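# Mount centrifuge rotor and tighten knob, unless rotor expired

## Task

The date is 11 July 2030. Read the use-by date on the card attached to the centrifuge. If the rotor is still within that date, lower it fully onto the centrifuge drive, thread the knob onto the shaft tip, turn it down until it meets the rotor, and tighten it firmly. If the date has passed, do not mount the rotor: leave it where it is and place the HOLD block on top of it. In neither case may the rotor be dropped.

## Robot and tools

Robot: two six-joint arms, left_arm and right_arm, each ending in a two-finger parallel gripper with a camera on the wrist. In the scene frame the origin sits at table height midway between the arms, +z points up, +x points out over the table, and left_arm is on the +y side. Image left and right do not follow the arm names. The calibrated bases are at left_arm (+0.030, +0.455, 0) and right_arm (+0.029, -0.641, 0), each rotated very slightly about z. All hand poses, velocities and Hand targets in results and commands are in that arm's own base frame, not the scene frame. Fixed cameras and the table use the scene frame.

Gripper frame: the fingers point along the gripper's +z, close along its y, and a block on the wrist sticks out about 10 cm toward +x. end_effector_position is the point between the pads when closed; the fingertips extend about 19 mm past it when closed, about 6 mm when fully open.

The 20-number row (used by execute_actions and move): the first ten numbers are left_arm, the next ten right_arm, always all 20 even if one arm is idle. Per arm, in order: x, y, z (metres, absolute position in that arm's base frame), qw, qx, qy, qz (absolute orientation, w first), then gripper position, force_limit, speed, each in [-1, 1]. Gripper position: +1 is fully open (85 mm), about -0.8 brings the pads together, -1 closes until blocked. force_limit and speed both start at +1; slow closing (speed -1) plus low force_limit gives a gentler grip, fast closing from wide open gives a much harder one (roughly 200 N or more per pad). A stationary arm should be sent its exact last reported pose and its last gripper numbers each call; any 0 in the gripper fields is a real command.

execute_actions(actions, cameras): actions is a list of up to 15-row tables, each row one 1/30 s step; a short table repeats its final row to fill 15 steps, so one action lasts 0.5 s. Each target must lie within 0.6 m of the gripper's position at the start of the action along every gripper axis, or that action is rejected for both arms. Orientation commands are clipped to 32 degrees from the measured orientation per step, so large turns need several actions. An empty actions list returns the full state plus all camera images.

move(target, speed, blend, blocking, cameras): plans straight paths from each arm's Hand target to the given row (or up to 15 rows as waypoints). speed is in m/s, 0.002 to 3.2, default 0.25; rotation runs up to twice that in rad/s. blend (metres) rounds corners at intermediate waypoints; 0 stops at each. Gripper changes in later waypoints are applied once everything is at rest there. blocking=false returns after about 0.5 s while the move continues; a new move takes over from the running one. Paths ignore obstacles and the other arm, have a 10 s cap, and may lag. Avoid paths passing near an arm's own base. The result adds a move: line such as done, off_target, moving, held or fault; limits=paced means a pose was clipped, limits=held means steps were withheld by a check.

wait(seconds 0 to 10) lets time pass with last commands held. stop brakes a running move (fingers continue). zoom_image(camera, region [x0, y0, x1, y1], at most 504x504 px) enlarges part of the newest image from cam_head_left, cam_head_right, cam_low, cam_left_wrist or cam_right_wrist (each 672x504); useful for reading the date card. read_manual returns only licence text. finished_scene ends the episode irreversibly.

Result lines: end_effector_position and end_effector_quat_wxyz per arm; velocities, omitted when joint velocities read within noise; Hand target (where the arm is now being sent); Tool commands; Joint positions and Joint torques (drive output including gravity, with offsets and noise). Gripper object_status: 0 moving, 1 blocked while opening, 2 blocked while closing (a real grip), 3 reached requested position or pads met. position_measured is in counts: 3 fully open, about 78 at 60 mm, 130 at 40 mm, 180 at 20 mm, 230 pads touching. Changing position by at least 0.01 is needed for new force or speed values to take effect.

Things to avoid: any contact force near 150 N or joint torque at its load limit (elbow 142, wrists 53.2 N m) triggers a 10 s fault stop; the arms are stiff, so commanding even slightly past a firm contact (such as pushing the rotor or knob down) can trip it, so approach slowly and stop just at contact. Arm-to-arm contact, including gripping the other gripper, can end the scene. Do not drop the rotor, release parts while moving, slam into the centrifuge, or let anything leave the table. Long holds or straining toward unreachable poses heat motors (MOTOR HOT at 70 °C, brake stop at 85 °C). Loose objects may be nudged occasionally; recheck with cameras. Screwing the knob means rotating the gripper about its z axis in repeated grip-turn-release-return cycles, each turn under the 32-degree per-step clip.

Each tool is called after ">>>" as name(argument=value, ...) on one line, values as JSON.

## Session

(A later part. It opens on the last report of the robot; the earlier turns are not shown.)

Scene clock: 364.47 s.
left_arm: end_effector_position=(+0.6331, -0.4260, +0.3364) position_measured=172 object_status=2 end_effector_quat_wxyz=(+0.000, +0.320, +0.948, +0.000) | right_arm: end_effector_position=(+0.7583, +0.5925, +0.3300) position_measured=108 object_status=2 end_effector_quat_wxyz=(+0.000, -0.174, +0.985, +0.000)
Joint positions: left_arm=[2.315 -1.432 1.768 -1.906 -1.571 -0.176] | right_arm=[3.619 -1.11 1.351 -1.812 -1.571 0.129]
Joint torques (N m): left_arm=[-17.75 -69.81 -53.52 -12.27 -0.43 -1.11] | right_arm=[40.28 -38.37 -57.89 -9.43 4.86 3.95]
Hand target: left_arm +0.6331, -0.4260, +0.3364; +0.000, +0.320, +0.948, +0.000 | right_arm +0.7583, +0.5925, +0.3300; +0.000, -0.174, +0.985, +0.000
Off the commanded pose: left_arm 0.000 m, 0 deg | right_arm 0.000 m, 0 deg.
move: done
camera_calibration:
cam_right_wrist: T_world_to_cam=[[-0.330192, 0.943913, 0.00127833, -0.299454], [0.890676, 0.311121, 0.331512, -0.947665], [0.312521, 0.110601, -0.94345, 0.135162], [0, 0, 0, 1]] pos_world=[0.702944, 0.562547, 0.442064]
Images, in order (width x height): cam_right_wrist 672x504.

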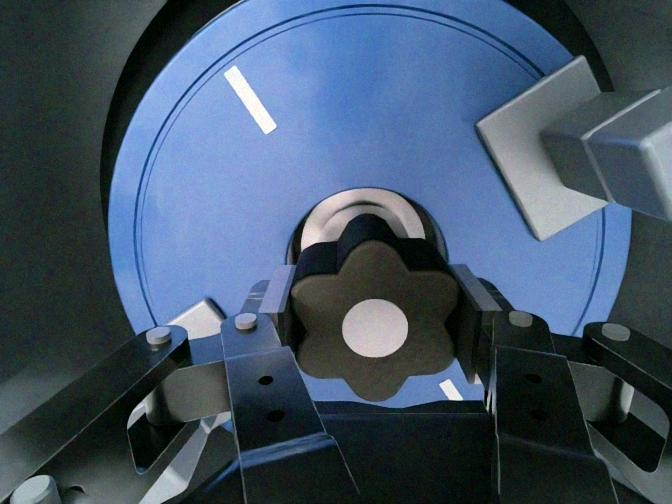

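>>> execute_actions(actions=[[[0.6331,-0.4260,0.3364,0,0.3197,0.9475,0,-1,0.2,-1,0.7583,0.5925,0.3300,0,0.1736,-0.9848,0,0.4,0,-0.6]]], cameras=["cam_right_wrist"])

>>> zoom_image(camera="cam_right_wrist", region=[220, 140, 520, 440])

Scene clock: 365.43 s.
left_arm: end_effector_position=(+0.6331, -0.4261, +0.3364) position_measured=172 object_status=2 end_effector_quat_wxyz=(+0.000, +0.320, +0.948, +0.000) | right_arm: end_effector_position=(+0.7583, +0.5925, +0.3300) position_measured=78 object_status=3 end_effector_quat_wxyz=(+0.000, -0.174, +0.985, +0.000)
Joint positions: left_arm=[2.314 -1.432 1.768 -1.906 -1.571 -0.176] | right_arm=[3.619 -1.11 1.351 -1.812 -1.571 0.129]
Joint torques (N m): left_arm=[9.14 -70.5 -54.48 -9.6 3.2 -1] | right_arm=[-10.51 -74.91 -39.17 -1.01 -1.93 -3.15]
Hand target: left_arm +0.6331, -0.4260, +0.3364; +0.000, +0.320, +0.948, +0.000 | right_arm +0.7583, +0.5925, +0.3300; +0.000, -0.174, +0.985, +0.000
Off the commanded pose: left_arm 0.000 m, 0 deg | right_arm 0.000 m, 0 deg.
camera_calibration:
cam_right_wrist: T_world_to_cam=[[-0.329965, 0.943992, 0.00126163, -0.299652], [0.890758, 0.310914, 0.331486, -0.947595], [0.312527, 0.110502, -0.943459, 0.135218], [0, 0, 0, 1]] pos_world=[0.702943, 0.562548, 0.442064]
Images, in order (width x height): cam_right_wrist 672x504.

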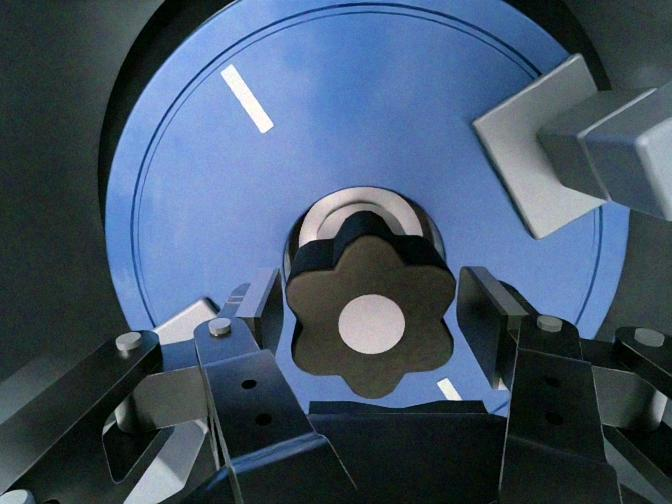

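Scaled by 1.680.

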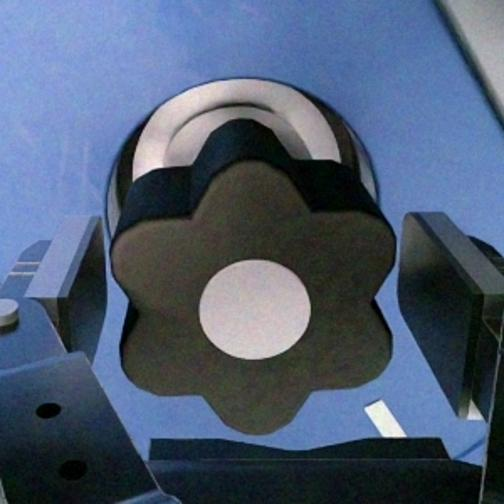

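>>> move(target=[[0.6331,-0.4260,0.3364,0,0.3197,0.9475,0,-1,0.2,-1,0.7580,0.5919,0.3300,0,0.9397,-0.3420,0,0.4,0,-0.6],[0.6331,-0.4260,0.3364,0,0.3197,0.9475,0,-1,0.2,-1,0.7580,0.5919,0.3298,0,0.7660,0.6428,0,0.4,0,-0.6]], speed=0.6, blend=[0.01,0], cameras=["cam_right_wrist"])

>>> zoom_image(camera="cam_right_wrist", region=[220, 140, 520, 440])

Scene clock: 370.20 s.
left_arm: end_effector_position=(+0.6331, -0.4260, +0.3364) position_measured=172 object_status=2 end_effector_quat_wxyz=(+0.000, +0.320, +0.948, +0.000) | right_arm: end_effector_position=(+0.7580, +0.5919, +0.3298) position_measured=78 object_status=3 end_effector_quat_wxyz=(+0.000, +0.766, +0.643, +0.000)
Joint positions: left_arm=[2.315 -1.432 1.768 -1.906 -1.571 -0.176] | right_arm=[3.619 -1.111 1.353 -1.813 -1.571 -4.06]
Joint torques (N m): left_arm=[13.88 -71.21 -53.36 -9.39 2.61 -0.82] | right_arm=[-14.68 -76.25 -37.23 -1.07 2.42 -3.67]
Hand target: left_arm +0.6331, -0.4260, +0.3364; +0.000, +0.320, +0.948, +0.000 | right_arm +0.7580, +0.5919, +0.3298; +0.000, +0.766, +0.643, +0.000
Off the commanded pose: left_arm 0.000 m, 0 deg | right_arm 0.000 m, 0 deg.
move: done
camera_calibration:
cam_right_wrist: T_world_to_cam=[[0.982499, -0.186266, 0.00125694, -0.625005], [-0.17614, -0.926853, 0.33154, 0.594249], [-0.0605896, -0.325959, -0.94344, 0.67635], [0, 0, 0, 1]] pos_world=[0.759717, 0.654827, 0.441864]
Images, in order (width x height): cam_right_wrist 672x504.

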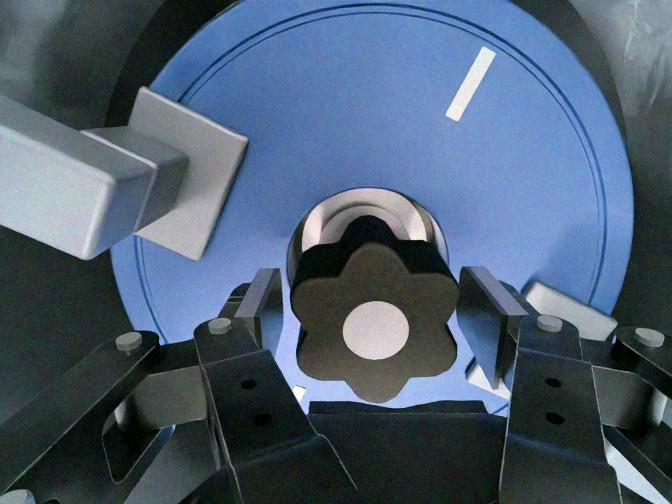

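Scaled by 1.680.

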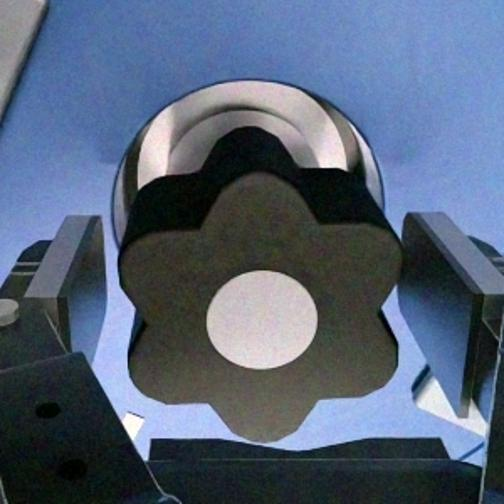

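>>> move(target=[[0.6331,-0.4260,0.3364,0,0.3197,0.9475,0,-1,0.2,-1,0.7582,0.5917,0.3296,0,0.7660,0.6428,0,0.4,0,-0.6],[0.6331,-0.4260,0.3364,0,0.3197,0.9475,0,-1,0.2,-1,0.7582,0.5917,0.3296,0,0.7660,0.6428,0,-1,-0.8,-1],[0.6331,-0.4260,0.3364,0,0.3197,0.9475,0,-1,0.2,-1,0.7582,0.5917,0.3292,0,0.9397,-0.3420,0,-1,-0.8,-1]], speed=[0.05,0.05,0.45], cameras=["cam_right_wrist"])

Scene clock: 375.10 s.
left_arm: end_effector_position=(+0.6331, -0.4260, +0.3364) position_measured=172 object_status=2 end_effector_quat_wxyz=(+0.000, +0.320, +0.948, +0.000) | right_arm: end_effector_position=(+0.7582, +0.5917, +0.3292) position_measured=107 object_status=2 end_effector_quat_wxyz=(+0.000, +0.940, -0.342, +0.000)
Joint positions: left_arm=[2.315 -1.432 1.768 -1.906 -1.571 -0.176] | right_arm=[3.619 -1.111 1.354 -1.813 -1.571 -1.967]
Joint torques (N m): left_arm=[12.21 -72.87 -53.42 -9.34 1.87 -0.87] | right_arm=[24.48 -66.41 -57.35 -1.12 -0.9 2.95]
Hand target: left_arm +0.6331, -0.4260, +0.3364; +0.000, +0.320, +0.948, +0.000 | right_arm +0.7582, +0.5917, +0.3292; +0.000, +0.940, -0.342, +0.000
Off the commanded pose: left_arm 0.000 m, 0 deg | right_arm 0.000 m, 0 deg.
move: done
camera_calibration:
cam_right_wrist: T_world_to_cam=[[-0.652237, -0.758014, 0.00121011, 0.952501], [-0.714889, 0.61566, 0.331507, 0.0901085], [-0.252032, 0.215356, -0.943452, 0.500596], [0, 0, 0, 1]] pos_world=[0.81184, 0.558726, 0.441264]
Images, in order (width x height): cam_right_wrist 672x504.

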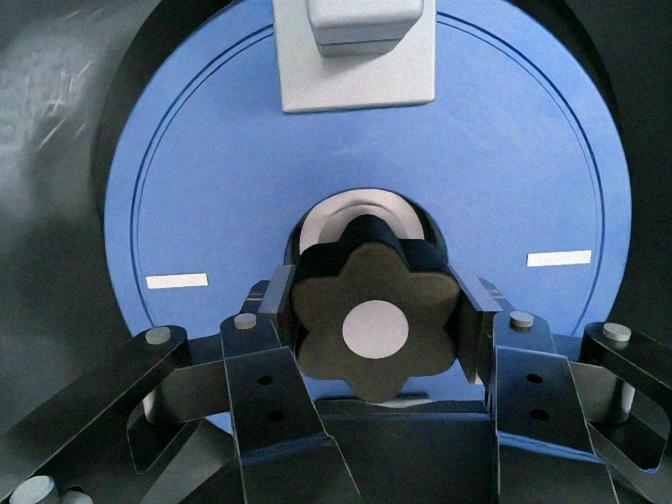

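>>> move(target=[0.6331,-0.4260,0.3364,0,0.3197,0.9475,0,-1,0.2,-1,0.7582,0.5917,0.3288,0,0.1736,-0.9848,0,-1,-0.8,-1], speed=0.45, cameras=["cam_right_wrist"])

>>> execute_actions(actions=[[[0.6331,-0.4260,0.3364,0,0.3197,0.9475,0,-1,0.2,-1,0.7582,0.5917,0.3288,0,0.1736,-0.9848,0,0.4,0,-0.6]]], cameras=["cam_right_wrist"])

>>> zoom_image(camera="cam_right_wrist", region=[220, 140, 520, 440])

Scene clock: 381.10 s.
left_arm: end_effector_position=(+0.6331, -0.4260, +0.3364) position_measured=172 object_status=2 end_effector_quat_wxyz=(+0.000, +0.320, +0.948, +0.000) | right_arm: end_effector_position=(+0.7582, +0.5917, +0.3288) position_measured=107 object_status=2 end_effector_quat_wxyz=(+0.000, -0.174, +0.985, +0.000)
Joint positions: left_arm=[2.315 -1.432 1.768 -1.906 -1.571 -0.176] | right_arm=[3.619 -1.111 1.354 -1.814 -1.571 0.128]
Joint torques (N m): left_arm=[4.9 -76.5 -53.51 -12.5 1.07 -0.96] | right_arm=[8.29 -73.9 -75.13 -6.67 -1.49 4.04]
Hand target: left_arm +0.6331, -0.4260, +0.3364; +0.000, +0.320, +0.948, +0.000 | right_arm +0.7582, +0.5917, +0.3288; +0.000, -0.174, +0.985, +0.000
Off the commanded pose: left_arm 0.000 m, 0 deg | right_arm 0.000 m, 0 deg.
move: done
camera_calibration:
cam_right_wrist: T_world_to_cam=[[-0.330192, 0.943913, 0.00127958, -0.298731], [0.890686, 0.311124, 0.331481, -0.946924], [0.312491, 0.110592, -0.943461, 0.134181], [0, 0, 0, 1]] pos_world=[0.702844, 0.561747, 0.440864]
Images, in order (width x height): cam_right_wrist 672x504.

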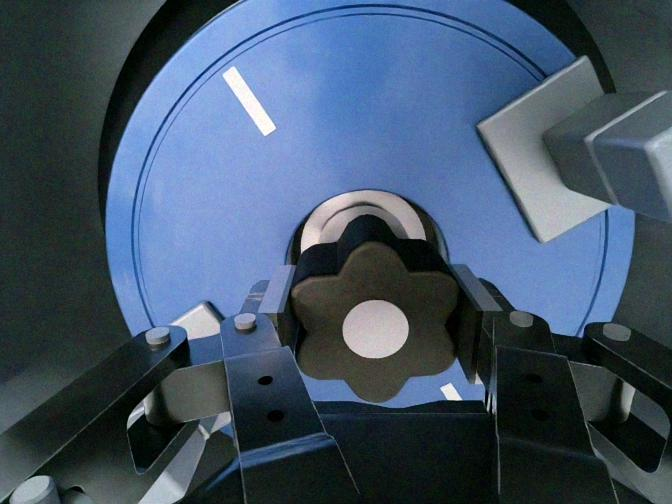

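Scene clock: 381.80 s.
left_arm: end_effector_position=(+0.6331, -0.4260, +0.3364) position_measured=172 object_status=2 end_effector_quat_wxyz=(+0.000, +0.320, +0.948, +0.000) | right_arm: end_effector_position=(+0.7582, +0.5917, +0.3288) position_measured=78 object_status=3 end_effector_quat_wxyz=(+0.000, -0.174, +0.985, +0.000)
Joint positions: left_arm=[2.315 -1.432 1.768 -1.906 -1.571 -0.176] | right_arm=[3.619 -1.111 1.354 -1.814 -1.571 0.128]
Joint torques (N m): left_arm=[3.8 -76.78 -52.97 -13.29 1.06 -1.18] | right_arm=[2.11 -55.81 -37.22 -0.73 -1.81 3.06]
Hand target: left_arm +0.6331, -0.4260, +0.3364; +0.000, +0.320, +0.948, +0.000 | right_arm +0.7582, +0.5917, +0.3288; +0.000, -0.174, +0.985, +0.000
Off the commanded pose: left_arm 0.000 m, 0 deg | right_arm 0.000 m, 0 deg.
camera_calibration:
cam_right_wrist: T_world_to_cam=[[-0.330049, 0.943963, 0.00123073, -0.298838], [0.890727, 0.311004, 0.331484, -0.946887], [0.312526, 0.110502, -0.94346, 0.134206], [0, 0, 0, 1]] pos_world=[0.702844, 0.561747, 0.440864]
Images, in order (width x height): cam_right_wrist 672x504.

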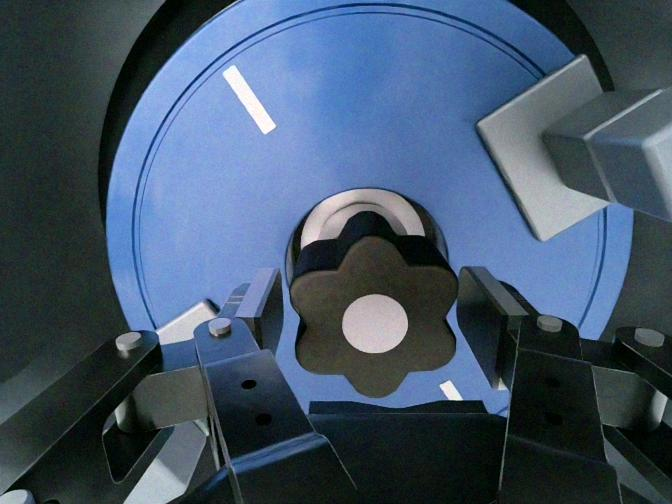

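Scaled by 1.680.

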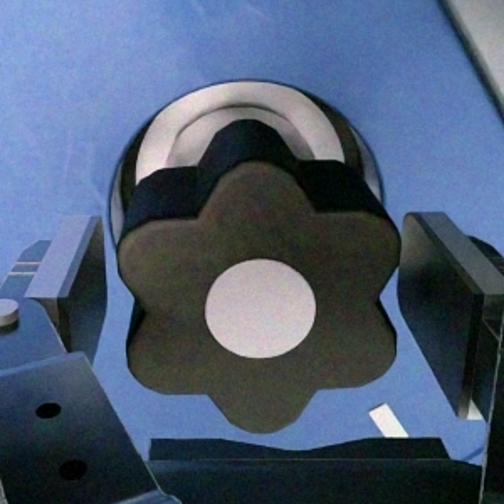

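>>> move(target=[[0.6331,-0.4260,0.3364,0,0.3197,0.9475,0,-1,0.2,-1,0.7580,0.5914,0.3288,0,0.9397,-0.3420,0,0.4,0,-0.6],[0.6331,-0.4260,0.3364,0,0.3197,0.9475,0,-1,0.2,-1,0.7580,0.5914,0.3280,0,0.7660,0.6428,0,0.4,0,-0.6],[0.6331,-0.4260,0.3364,0,0.3197,0.9475,0,-1,0.2,-1,0.7580,0.5914,0.3280,0,0.7660,0.6428,0,-1,-0.8,-1]], speed=[0.6,0.6,0.1], blend=[0.01,0,0], cameras=["cam_right_wrist"])

>>> move(target=[[0.6331,-0.4260,0.3364,0,0.3197,0.9475,0,-1,0.2,-1,0.7580,0.5914,0.3270,0,0.9397,-0.3420,0,-1,-0.8,-1],[0.6331,-0.4260,0.3364,0,0.3197,0.9475,0,-1,0.2,-1,0.7580,0.5914,0.3260,0,0.1736,-0.9848,0,-1,-0.8,-1]], speed=0.45, blend=[0.01,0], cameras=["cam_right_wrist"])

Scene clock: 387.50 s.
left_arm: end_effector_position=(+0.6331, -0.4260, +0.3364) position_measured=172 object_status=2 end_effector_quat_wxyz=(+0.000, +0.320, +0.948, +0.000) | right_arm: end_effector_position=(+0.7580, +0.5914, +0.3281) position_measured=107 object_status=0 end_effector_quat_wxyz=(+0.000, +0.766, +0.643, +0.000)
Joint positions: left_arm=[2.315 -1.432 1.768 -1.906 -1.571 -0.176] | right_arm=[3.618 -1.111 1.356 -1.816 -1.571 -4.061]
Joint torques (N m): left_arm=[-3 -77.9 -53.14 -15.46 0.46 -0.9] | right_arm=[-11.77 -66.68 -37.65 -1.63 2.04 -3.14]
Hand target: left_arm +0.6331, -0.4260, +0.3364; +0.000, +0.320, +0.948, +0.000 | right_arm +0.7580, +0.5914, +0.3280; +0.000, +0.766, +0.643, +0.000
Off the commanded pose: left_arm 0.000 m, 0 deg | right_arm 0.000 m, 0 deg.
move: done
camera_calibration:
cam_right_wrist: T_world_to_cam=[[0.982538, -0.186059, 0.00126923, -0.625265], [-0.175958, -0.926936, 0.331403, 0.594359], [-0.0604841, -0.325839, -0.943489, 0.674352], [0, 0, 0, 1]] pos_world=[0.759717, 0.654327, 0.440065]
Images, in order (width x height): cam_right_wrist 672x504.

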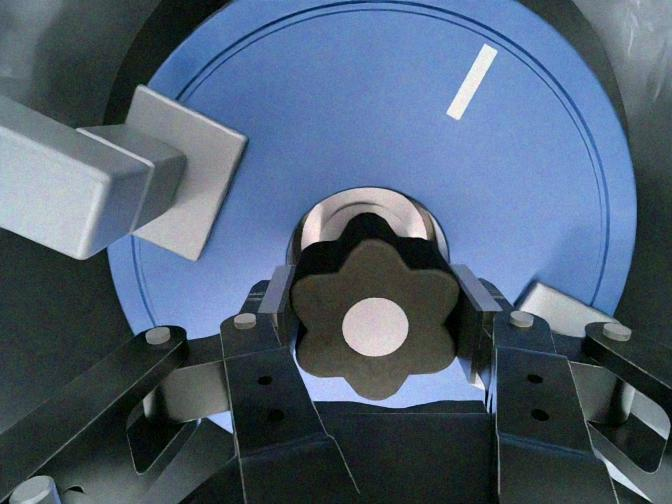

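Scene clock: 393.63 s.
left_arm: end_effector_position=(+0.6331, -0.4260, +0.3364) position_measured=172 object_status=2 end_effector_quat_wxyz=(+0.000, +0.320, +0.948, +0.000) | right_arm: end_effector_position=(+0.7580, +0.5914, +0.3260) position_measured=107 object_status=2 end_effector_quat_wxyz=(+0.000, -0.174, +0.985, +0.000)
Joint positions: left_arm=[2.315 -1.432 1.768 -1.906 -1.571 -0.176] | right_arm=[3.618 -1.11 1.358 -1.819 -1.571 0.128]
Joint torques (N m): left_arm=[-11.52 -80.34 -53.21 -15.42 0.26 -1.13] | right_arm=[14.31 -51.59 -47.22 -0.47 -2.15 3.68]
Hand target: left_arm +0.6331, -0.4260, +0.3364; +0.000, +0.320, +0.948, +0.000 | right_arm +0.7580, +0.5914, +0.3260; +0.000, -0.174, +0.985, +0.000
Off the commanded pose: left_arm 0.000 m, 0 deg | right_arm 0.000 m, 0 deg.
move: done; blend cut to 0 m at target 1
camera_calibration:
cam_right_wrist: T_world_to_cam=[[-0.330192, 0.943913, 0.00127833, -0.29851], [0.890676, 0.311121, 0.331512, -0.945729], [0.312521, 0.110601, -0.94345, 0.131604], [0, 0, 0, 1]] pos_world=[0.702644, 0.561447, 0.438064]
Images, in order (width x height): cam_right_wrist 672x504.

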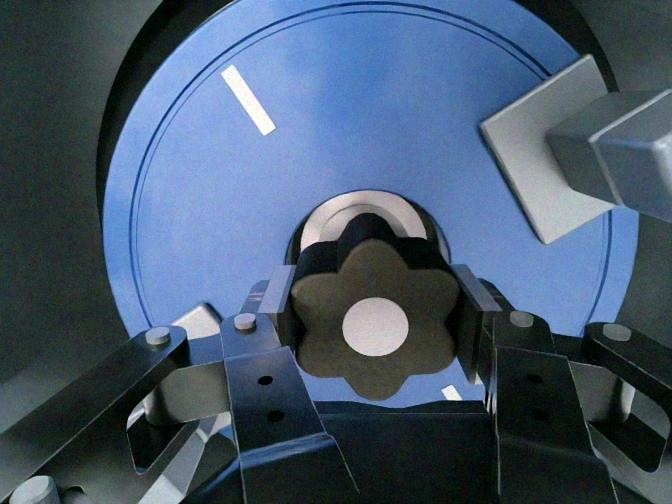

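>>> execute_actions(actions=[[[0.6331,-0.4260,0.3364,0,0.3197,0.9475,0,-1,0.2,-1,0.7580,0.5914,0.3260,0,0.1736,-0.9848,0,0.4,0,-0.6]]], cameras=["cam_right_wrist"])

>>> zoom_image(camera="cam_right_wrist", region=[220, 140, 520, 440])

Scene clock: 394.43 s.
left_arm: end_effector_position=(+0.6331, -0.4260, +0.3364) position_measured=172 object_status=2 end_effector_quat_wxyz=(+0.000, +0.320, +0.948, +0.000) | right_arm: end_effector_position=(+0.7580, +0.5914, +0.3259) position_measured=78 object_status=3 end_effector_quat_wxyz=(+0.000, -0.174, +0.985, +0.000)
Joint positions: left_arm=[2.315 -1.432 1.768 -1.906 -1.571 -0.176] | right_arm=[3.618 -1.11 1.358 -1.819 -1.571 0.128]
Joint torques (N m): left_arm=[-11.34 -80.8 -53.22 -15.43 0.11 -0.93] | right_arm=[14.27 -72.77 -49.41 -3.23 -1.9 3.07]
Hand target: left_arm +0.6331, -0.4260, +0.3364; +0.000, +0.320, +0.948, +0.000 | right_arm +0.7580, +0.5914, +0.3260; +0.000, -0.174, +0.985, +0.000
Off the commanded pose: left_arm 0.000 m, 0 deg | right_arm 0.000 m, 0 deg.
camera_calibration:
cam_right_wrist: T_world_to_cam=[[-0.330059, 0.943959, 0.00126277, -0.298623], [0.890765, 0.311017, 0.331369, -0.945638], [0.312406, 0.110496, -0.9435, 0.131672], [0, 0, 0, 1]] pos_world=[0.702643, 0.561447, 0.437965]
Images, in order (width x height): cam_right_wrist 672x504.

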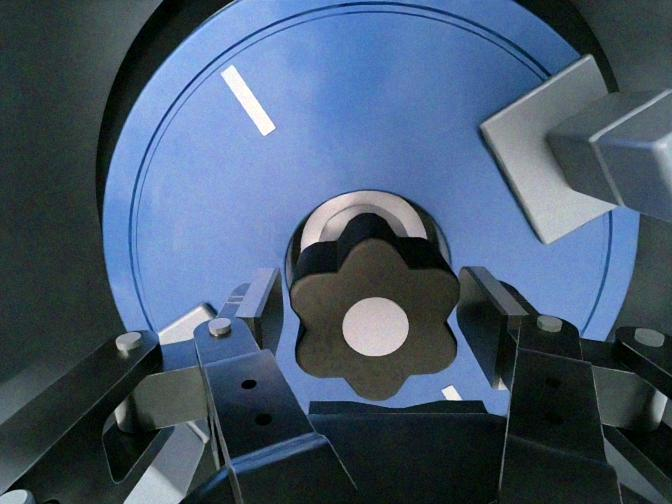

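Scaled by 1.680.

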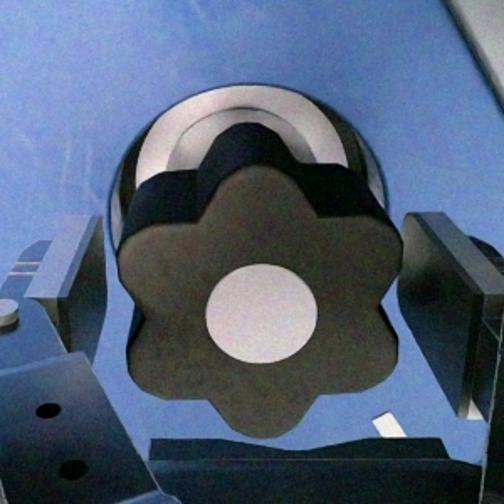

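>>> move(target=[[0.6331,-0.4260,0.3364,0,0.3197,0.9475,0,-1,0.2,-1,0.7580,0.5914,0.3260,0,0.9397,-0.3420,0,0.4,0,-0.6],[0.6331,-0.4260,0.3364,0,0.3197,0.9475,0,-1,0.2,-1,0.7580,0.5914,0.3260,0,0.7660,0.6428,0,0.4,0,-0.6],[0.6331,-0.4260,0.3364,0,0.3197,0.9475,0,-1,0.2,-1,0.7580,0.5914,0.3260,0,0.7660,0.6428,0,-1,-0.8,-1]], speed=[0.7,0.7,0.1], blend=[0.01,0,0], cameras=[])

>>> move(target=[0.6331,-0.4260,0.3364,0,0.3197,0.9475,0,-1,0.2,-1,0.7580,0.5914,0.3250,0,0.9397,-0.3420,0,-1,-0.8,-1], speed=0.45, cameras=[])

>>> move(target=[0.6331,-0.4260,0.3364,0,0.3197,0.9475,0,-1,0.2,-1,0.7580,0.5914,0.3240,0,0.1736,-0.9848,0,-1,-0.8,-1], speed=0.45, cameras=["cam_right_wrist"])

Scene clock: 399.47 s.
left_arm: end_effector_position=(+0.6331, -0.4260, +0.3364) position_measured=172 object_status=2 end_effector_quat_wxyz=(+0.000, +0.320, +0.948, +0.000) | right_arm: end_effector_position=(+0.7580, +0.5914, +0.3261) position_measured=107 object_status=0 end_effector_quat_wxyz=(+0.000, +0.766, +0.643, +0.000)
Joint positions: left_arm=[2.315 -1.432 1.768 -1.906 -1.571 -0.176] | right_arm=[3.618 -1.11 1.358 -1.819 -1.571 -4.061]
Joint torques (N m): left_arm=[-11.84 -82.21 -53.46 -15.24 0.28 -0.93] | right_arm=[-12.83 -69.9 -37.74 -1.32 2.49 -2.81]
Hand target: left_arm +0.6331, -0.4260, +0.3364; +0.000, +0.320, +0.948, +0.000 | right_arm +0.7580, +0.5914, +0.3260; +0.000, +0.766, +0.643, +0.000
Off the commanded pose: left_arm 0.000 m, 0 deg | right_arm 0.000 m, 0 deg.
move: done
No camera images: "cameras" was empty.

Scene clock: 402.53 s.
left_arm: end_effector_position=(+0.6331, -0.4260, +0.3364) position_measured=172 object_status=2 end_effector_quat_wxyz=(+0.000, +0.320, +0.948, +0.000) | right_arm: end_effector_position=(+0.7580, +0.5914, +0.3250) position_measured=107 object_status=2 end_effector_quat_wxyz=(+0.000, +0.940, -0.342, +0.000)
Joint positions: left_arm=[2.315 -1.432 1.768 -1.906 -1.571 -0.176] | right_arm=[3.618 -1.11 1.36 -1.821 -1.571 -1.967]
Joint torques (N m): left_arm=[-11.73 -84.19 -52.12 -15.2 0.27 -0.81] | right_arm=[14.04 -49.28 -44.99 0.88 -2.99 2.97]
Hand target: left_arm +0.6331, -0.4260, +0.3364; +0.000, +0.320, +0.948, +0.000 | right_arm +0.7580, +0.5914, +0.3250; +0.000, +0.940, -0.342, +0.000
Off the commanded pose: left_arm 0.000 m, 0 deg | right_arm 0.000 m, 0 deg.
move: done
No camera images: "cameras" was empty.

Scene clock: 405.33 s.
left_arm: end_effector_position=(+0.6501, -0.4075, +0.3368) position_measured=172 object_status=2 end_effector_quat_wxyz=(+0.014, +0.339, +0.940, +0.027) | right_arm: end_effector_position=(+0.7580, +0.5914, +0.3243) position_measured=107 object_status=2 end_effector_quat_wxyz=(+0.000, -0.471, +0.882, +0.000)
Joint positions: left_arm=[2.325 -1.432 1.768 -1.906 -1.509 -0.125] | right_arm=[3.618 -1.109 1.36 -1.822 -1.571 -0.504]
Joint torques (N m): left_arm=[-0.43 -100.91 -51.3 -5.43 -1.02 -7.7] | right_arm=[-11.69 -39.69 -26.55 6.51 -4.04 16]
Hand target: left_arm +0.6501, -0.4075, +0.3368; +0.014, +0.338, +0.941, +0.027 | right_arm +0.7580, +0.5914, +0.3243; +0.000, -0.471, +0.882, +0.000
Tool commands: left_gripper/position=-1.0 left_gripper/force_limit=+0.2 left_gripper/speed=-1.0 right_gripper/position=-1.0 right_gripper/force_limit=-0.8 right_gripper/speed=-1.0
Off the commanded pose: left_arm 0.025 m, 4 deg | right_arm 0.000 m, 36 deg.
FORCE FAULT: contact force on the left arm reached its limit, and that arm stopped. The contact can be on any part of that arm, not only on its tool. That arm's remaining commands of this call were not run. That arm is still stopped at the end of this call. That arm stays stopped for about 9 more seconds. Until then a move that you send moves the other arm only, and its call returns only when the move has ended. Once the stop has ended, the next robot result says so. If the stop ends while you think or write, that arm runs what you send next. While its stop runs, that arm takes no new command, but its gripper still runs the gripper command that each later call begins with. Until it ends, the stop uses up actions while you think or wait. An arm that is not stopped still takes commands.
move: fault (left_arm), off_target (right_arm; braked at the fault stop of left_arm)
camera_calibration:
cam_right_wrist: T_world_to_cam=[[-0.823689, 0.56704, 0.00129792, 0.298459], [0.535329, 0.776866, 0.331515, -0.951196], [0.186974, 0.27376, -0.943449, 0.128694], [0, 0, 0, 1]] pos_world=[0.730977, 0.534482, 0.436364]
Images, in order (width x height): cam_right_wrist 672x504.

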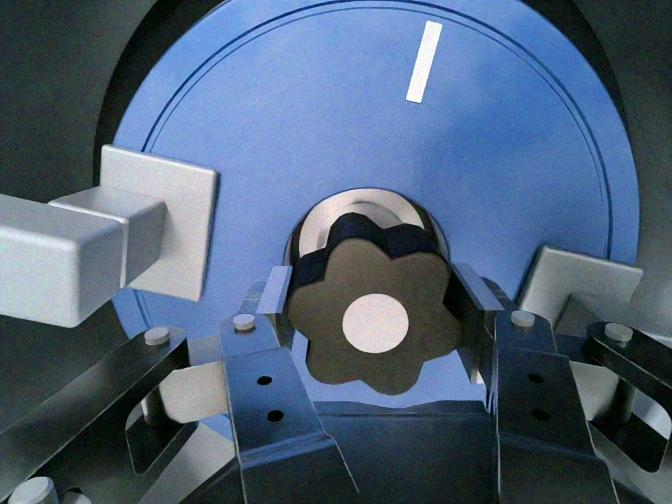

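>>> execute_actions(actions=[[[0.6501,-0.4075,0.3368,0.014,0.338,0.941,0.027,-1,0.2,-1,0.7580,0.5914,0.3243,0,-0.471,0.882,0,0.4,0,-0.8]]], cameras=["cam_right_wrist","cam_left_wrist"])

>>> zoom_image(camera="cam_right_wrist", region=[220, 140, 520, 440])

Scene clock: 406.33 s.
left_arm: end_effector_position=(+0.6492, -0.4086, +0.3368) position_measured=172 object_status=2 end_effector_quat_wxyz=(+0.013, +0.339, +0.940, +0.026) | right_arm: end_effector_position=(+0.7580, +0.5914, +0.3243) position_measured=78 object_status=3 end_effector_quat_wxyz=(+0.000, -0.471, +0.882, +0.000)
Joint positions: left_arm=[2.324 -1.432 1.768 -1.906 -1.512 -0.125] | right_arm=[3.618 -1.109 1.36 -1.822 -1.571 -0.504]
Joint torques (N m): left_arm=[45.12 -99.93 -51.79 -7.15 17.42 -7.66] | right_arm=[-2.69 -72.78 -52.63 -3.45 2.22 -3.87]
Hand target: left_arm +0.6501, -0.4075, +0.3368; +0.014, +0.338, +0.941, +0.027 | right_arm +0.7580, +0.5914, +0.3243; +0.000, -0.471, +0.882, +0.000
Tool commands: left_gripper/position=-1.0 left_gripper/force_limit=+0.2 left_gripper/speed=-1.0 right_gripper/position=+0.4 right_gripper/force_limit=+0.0 right_gripper/speed=-0.8
Off the commanded pose: right_arm 0.000 m, 0 deg.
FORCE FAULT, CONTINUED: the left arm was still stopped when this call began, by the force fault that an earlier result reported. Since the last result the stop counts as 1 of the actions that you can send in this scene. That arm ran no command of this call. That arm is still stopped at the end of this call. That arm stays stopped for about 8 more seconds. If the stop ends while you think or write, that arm runs what you send next. While its stop runs, that arm takes no new command, but its gripper still runs the gripper command that each later call begins with.
camera_calibration:
cam_left_wrist: T_world_to_cam=[[0.634964, 0.771544, 0.0392645, -0.0981735], [0.715168, -0.606268, 0.347813, -0.812475], [0.292158, -0.192768, -0.936741, 0.172607], [0, 0, 0, 1]] pos_world=[0.592964, -0.383559, 0.448132]
cam_right_wrist: T_world_to_cam=[[-0.823928, 0.566694, 0.00124053, 0.298927], [0.535004, 0.777127, 0.331429, -0.95108], [0.186855, 0.273737, -0.943479, 0.128694], [0, 0, 0, 1]] pos_world=[0.731078, 0.534481, 0.436265]
Images, in order (width x height): cam_left_wrist 672x504, cam_right_wrist 672x504.

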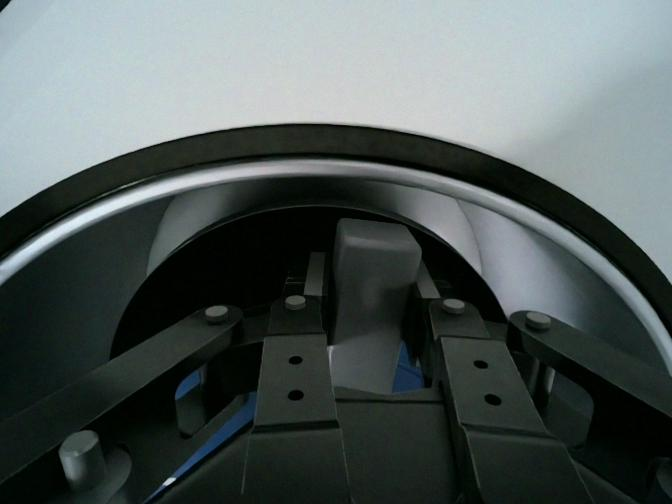

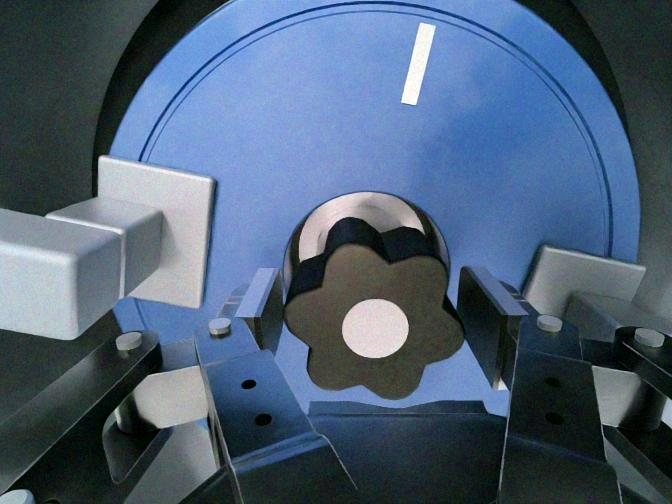

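Scaled by 1.680.

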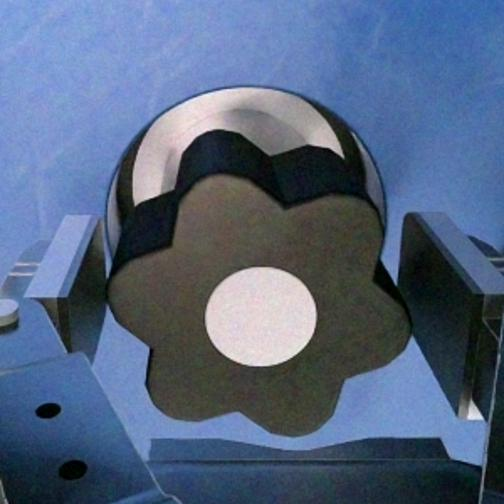

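>>> move(target=[[0.6501,-0.4075,0.3368,0.014,0.338,0.941,0.027,-1,0.2,-1,0.7580,0.5914,0.3440,0,0.471,-0.882,0,0.4,0,-0.8],[0.6501,-0.4075,0.3368,0.014,0.338,0.941,0.027,-1,0.2,-1,0.7580,0.5914,0.4200,0,0.471,-0.882,0,0.4,0,-0.8]], speed=[0.08,0.25], blend=[0.01,0], cameras=["cam_right_wrist"])

>>> zoom_image(camera="cam_right_wrist", region=[260, 140, 500, 320])

Scene clock: 407.77 s.
left_arm: end_effector_position=(+0.6492, -0.4086, +0.3368) position_measured=172 object_status=2 end_effector_quat_wxyz=(+0.013, +0.339, +0.940, +0.026) | right_arm: end_effector_position=(+0.7580, +0.5914, +0.4198) position_measured=78 object_status=3 end_effector_quat_wxyz=(+0.000, -0.471, +0.882, +0.000)
Joint positions: left_arm=[2.324 -1.432 1.768 -1.906 -1.512 -0.125] | right_arm=[3.618 -1.137 1.231 -1.665 -1.571 -0.504]
Joint torques (N m): left_arm=[45.17 -100.65 -51.22 -7.13 17.21 -7.74] | right_arm=[5.12 -74.05 -54.94 -0.92 -1.48 -3.03]
Hand target: left_arm +0.6501, -0.4075, +0.3368; +0.014, +0.338, +0.941, +0.027 | right_arm +0.7580, +0.5914, +0.4200; +0.000, -0.471, +0.882, +0.000
Tool commands: left_gripper/position=-1.0 left_gripper/force_limit=+0.2 left_gripper/speed=-1.0 right_gripper/position=+0.4 right_gripper/force_limit=+0.0 right_gripper/speed=-0.8
Off the commanded pose: right_arm 0.000 m, 0 deg.
FORCE FAULT, CONTINUED: the left arm was still stopped when this call began, by the force fault that an earlier result reported. That arm ran no command of this call. That arm is still stopped at the end of this call. That arm stays stopped for about 6 more seconds. If the stop ends while you think or write, that arm runs what you send next. While its stop runs, that arm takes no new command, but its gripper still runs the gripper command that each later call begins with.
move: done (right_arm), not run (left_arm; its earlier fault stop); blend cut to 0.0099 m at target 1
camera_calibration:
cam_right_wrist: T_world_to_cam=[[-0.823938, 0.566679, 0.00129322, 0.298714], [0.534983, 0.777097, 0.331533, -0.982735], [0.186868, 0.273855, -0.943443, 0.218817], [0, 0, 0, 1]] pos_world=[0.730978, 0.534482, 0.531864]
Images, in order (width x height): cam_right_wrist 672x504.

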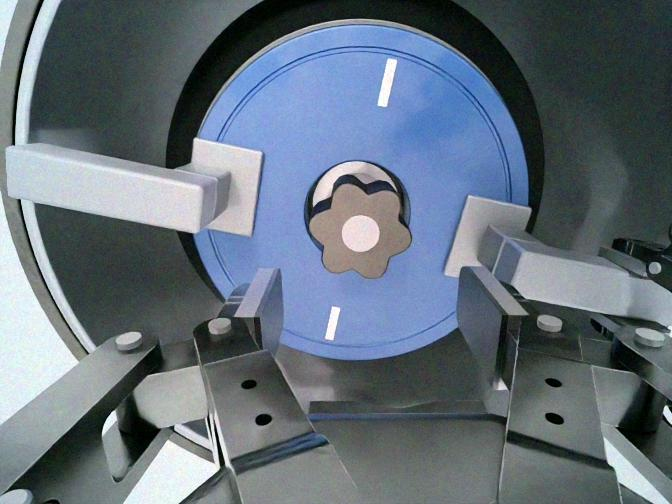

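Scaled by 2.100.

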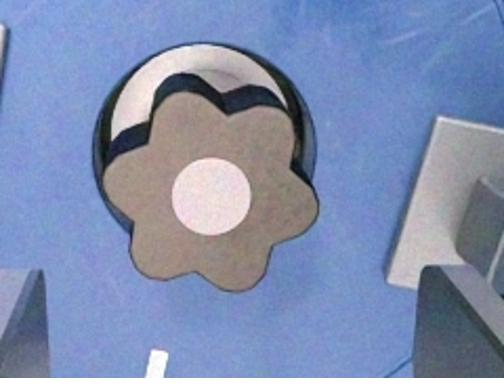

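>>> wait(seconds=6, cameras=[])

>>> execute_actions(actions=[[[0.6492,-0.4086,0.3368,0.013,0.339,0.940,0.026,0.0,0,-1,0.7580,0.5914,0.4200,0,0.471,-0.882,0,0.4,0,-0.8]]], cameras=["cam_left_wrist","cam_right_wrist"])

Scene clock: 414.00 s.
left_arm: end_effector_position=(+0.6492, -0.4086, +0.3368) position_measured=172 object_status=2 end_effector_quat_wxyz=(+0.013, +0.339, +0.940, +0.026) | right_arm: end_effector_position=(+0.7580, +0.5914, +0.4200) position_measured=78 object_status=3 end_effector_quat_wxyz=(+0.000, -0.471, +0.882, +0.000)
Joint positions: left_arm=[2.324 -1.432 1.768 -1.906 -1.512 -0.125] | right_arm=[3.618 -1.137 1.231 -1.664 -1.571 -0.504]
Joint torques (N m): left_arm=[45.38 -100.39 -51.55 -7.04 17.2 -7.77] | right_arm=[6.26 -74.12 -53.09 -0.92 -1.88 2.43]
Hand target: left_arm +0.6501, -0.4075, +0.3368; +0.014, +0.338, +0.941, +0.027 | right_arm +0.7580, +0.5914, +0.4200; +0.000, -0.471, +0.882, +0.000
Tool commands: left_gripper/position=-1.0 left_gripper/force_limit=+0.2 left_gripper/speed=-1.0 right_gripper/position=+0.4 right_gripper/force_limit=+0.0 right_gripper/speed=-0.8
Off the commanded pose: right_arm 0.000 m, 0 deg.
FORCE FAULT, CONTINUED: the left arm was still stopped when this call began, by the force fault that an earlier result reported. Since the last result the stop counts as 12 of the actions that you can send in this scene. That arm is still stopped at the end of this call. That arm stays stopped for about 1 more second. If the stop ends while you think or write, that arm runs what you send next. While its stop runs, that arm takes no new command, but its gripper still runs the gripper command that each later call begins with.
wait: 6.00 s; at rest from the start
No camera images: "cameras" was empty.

Scene clock: 415.10 s.
left_arm: end_effector_position=(+0.6498, -0.4076, +0.3368) position_measured=128 object_status=0 end_effector_quat_wxyz=(+0.014, +0.339, +0.940, +0.027) | right_arm: end_effector_position=(+0.7580, +0.5914, +0.4200) position_measured=78 object_status=3 end_effector_quat_wxyz=(+0.000, -0.471, +0.882, +0.000)
Joint positions: left_arm=[2.325 -1.432 1.768 -1.906 -1.51 -0.126] | right_arm=[3.618 -1.137 1.231 -1.664 -1.571 -0.504]
Joint torques (N m): left_arm=[13.87 -97.36 -51.63 -9.79 1.67 -2.08] | right_arm=[5.85 -72.26 -53.32 -1.13 -1.95 2.48]
Hand target: left_arm +0.6498, -0.4076, +0.3368; +0.014, +0.339, +0.940, +0.027 | right_arm +0.7580, +0.5914, +0.4200; +0.000, -0.471, +0.882, +0.000
Tool commands: left_gripper/position=+0.003922 left_gripper/force_limit=+0.003922 left_gripper/speed=-1.0 right_gripper/position=+0.4 right_gripper/force_limit=+0.0 right_gripper/speed=-0.8
Off the commanded pose: right_arm 0.000 m, 0 deg.
FORCE FAULT, CONTINUED: the left arm's stop, for the force fault that an earlier result reported, is over. That arm was still stopped when this call began, so it ran no command of this call; its gripper ran only the gripper command that the call began with. That arm's target is now where it stood when the stop ended, not its last command. That arm accepts commands again.
camera_calibration:
cam_left_wrist: T_world_to_cam=[[0.633899, 0.772293, 0.0416612, -0.0991325], [0.715416, -0.605977, 0.347809, -0.812371], [0.293856, -0.190671, -0.936639, 0.172371], [0, 0, 0, 1]] pos_world=[0.593371, -0.382853, 0.448129]
cam_right_wrist: T_world_to_cam=[[-0.823928, 0.566694, 0.00123927, 0.298809], [0.534997, 0.777118, 0.33146, -0.982838], [0.186873, 0.273762, -0.943469, 0.219047], [0, 0, 0, 1]] pos_world=[0.731078, 0.534481, 0.532064]
Images, in order (width x height): cam_left_wrist 672x504, cam_right_wrist 672x504.

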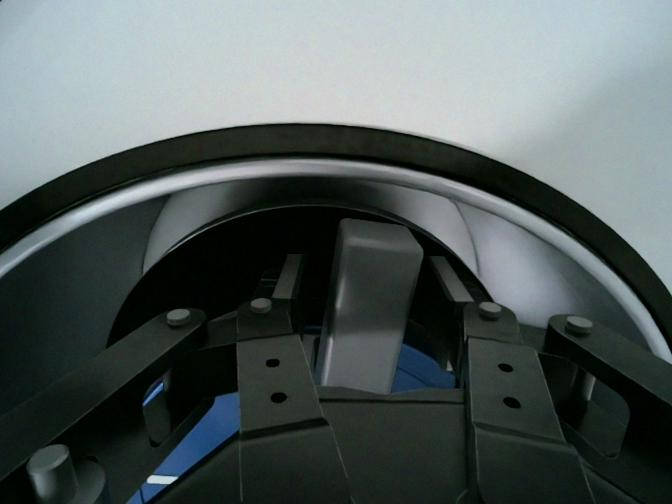

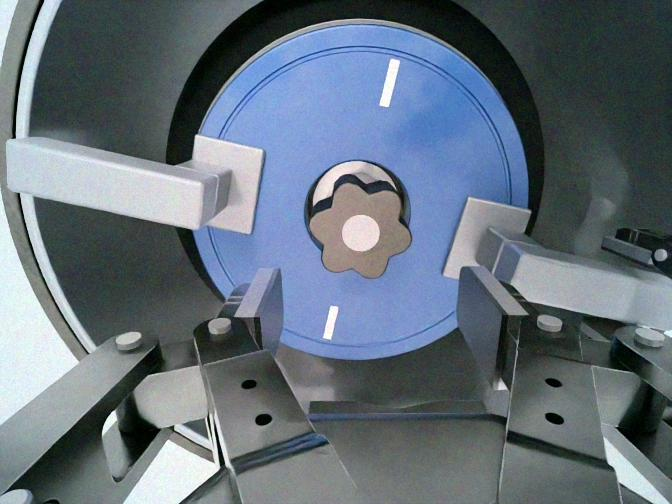

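>>> move(target=[[0.6498,-0.4076,0.3368,0.014,0.339,0.940,0.027,0.3,0,-0.8,0.7580,0.5914,0.4200,0,0.471,-0.882,0,0.4,0,-0.8],[0.6498,-0.4076,0.40,0.014,0.339,0.940,0.027,0.3,0,-0.8,0.7580,0.5914,0.4300,0,0.471,-0.882,0,0.4,0,-0.8],[0.5200,-0.2600,0.46,0.014,0.339,0.940,0.027,0.3,0,-0.8,0.7580,0.5914,0.4300,0,0.471,-0.882,0,0.4,0,-0.8]], speed=[0.1,0.12,0.3], blend=[0,0.01,0], cameras=["cam_low","cam_right_wrist"])

>>> zoom_image(camera="cam_low", region=[300, 120, 460, 260])

Scene clock: 418.97 s.
left_arm: end_effector_position=(+0.5201, -0.2601, +0.4599) position_measured=91 object_status=3 end_effector_quat_wxyz=(+0.014, +0.339, +0.940, +0.027) | right_arm: end_effector_position=(+0.7580, +0.5914, +0.4300) position_measured=78 object_status=3 end_effector_quat_wxyz=(+0.000, -0.471, +0.882, +0.000)
Joint positions: left_arm=[2.337 -1.798 1.895 -1.669 -1.51 -0.112] | right_arm=[3.618 -1.139 1.215 -1.648 -1.571 -0.504]
Joint torques (N m): left_arm=[-2.04 -72.49 -45.8 -1.23 1.35 1.56] | right_arm=[5.69 -73.29 -53.79 -0.8 -1.7 1.91]
Hand target: left_arm +0.5200, -0.2600, +0.4600; +0.014, +0.339, +0.940, +0.027 | right_arm +0.7580, +0.5914, +0.4300; +0.000, -0.471, +0.882, +0.000
Off the commanded pose: left_arm 0.000 m, 0 deg | right_arm 0.000 m, 0 deg.
move: done
camera_calibration:
cam_right_wrist: T_world_to_cam=[[-0.823928, 0.566694, 0.00123927, 0.298796], [0.534997, 0.777118, 0.33146, -0.986152], [0.186873, 0.273762, -0.943469, 0.228481], [0, 0, 0, 1]] pos_world=[0.731078, 0.534481, 0.542064]
Images, in order (width x height): cam_low 672x504, cam_right_wrist 672x504.

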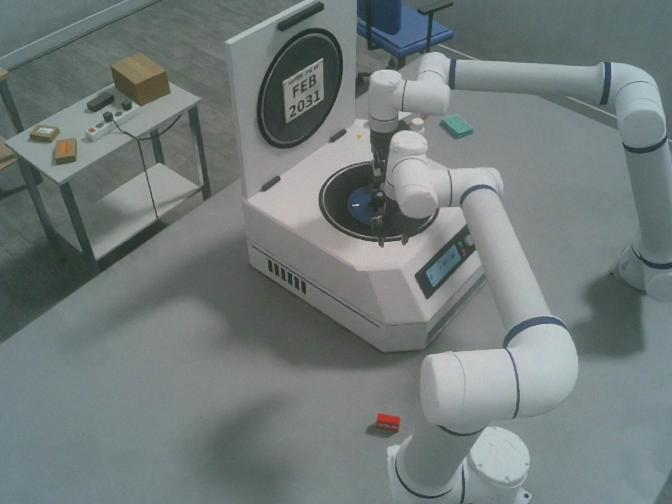

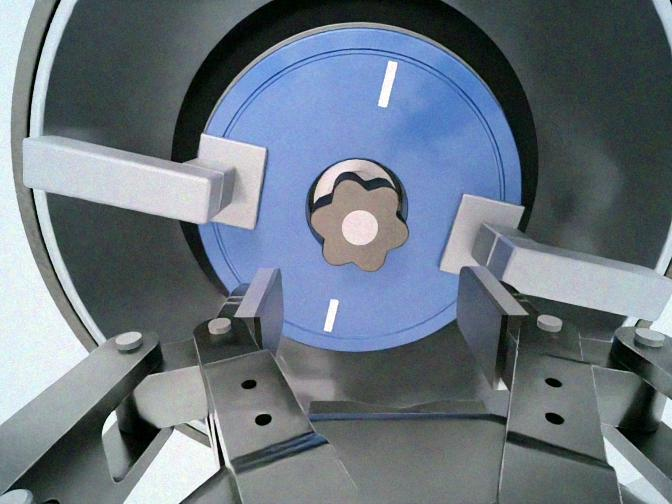

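Scaled by 3.150.

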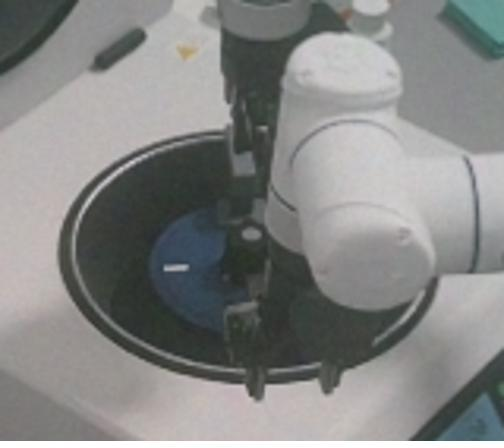

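>>> finished_scene()

The scene is finished: the task was done.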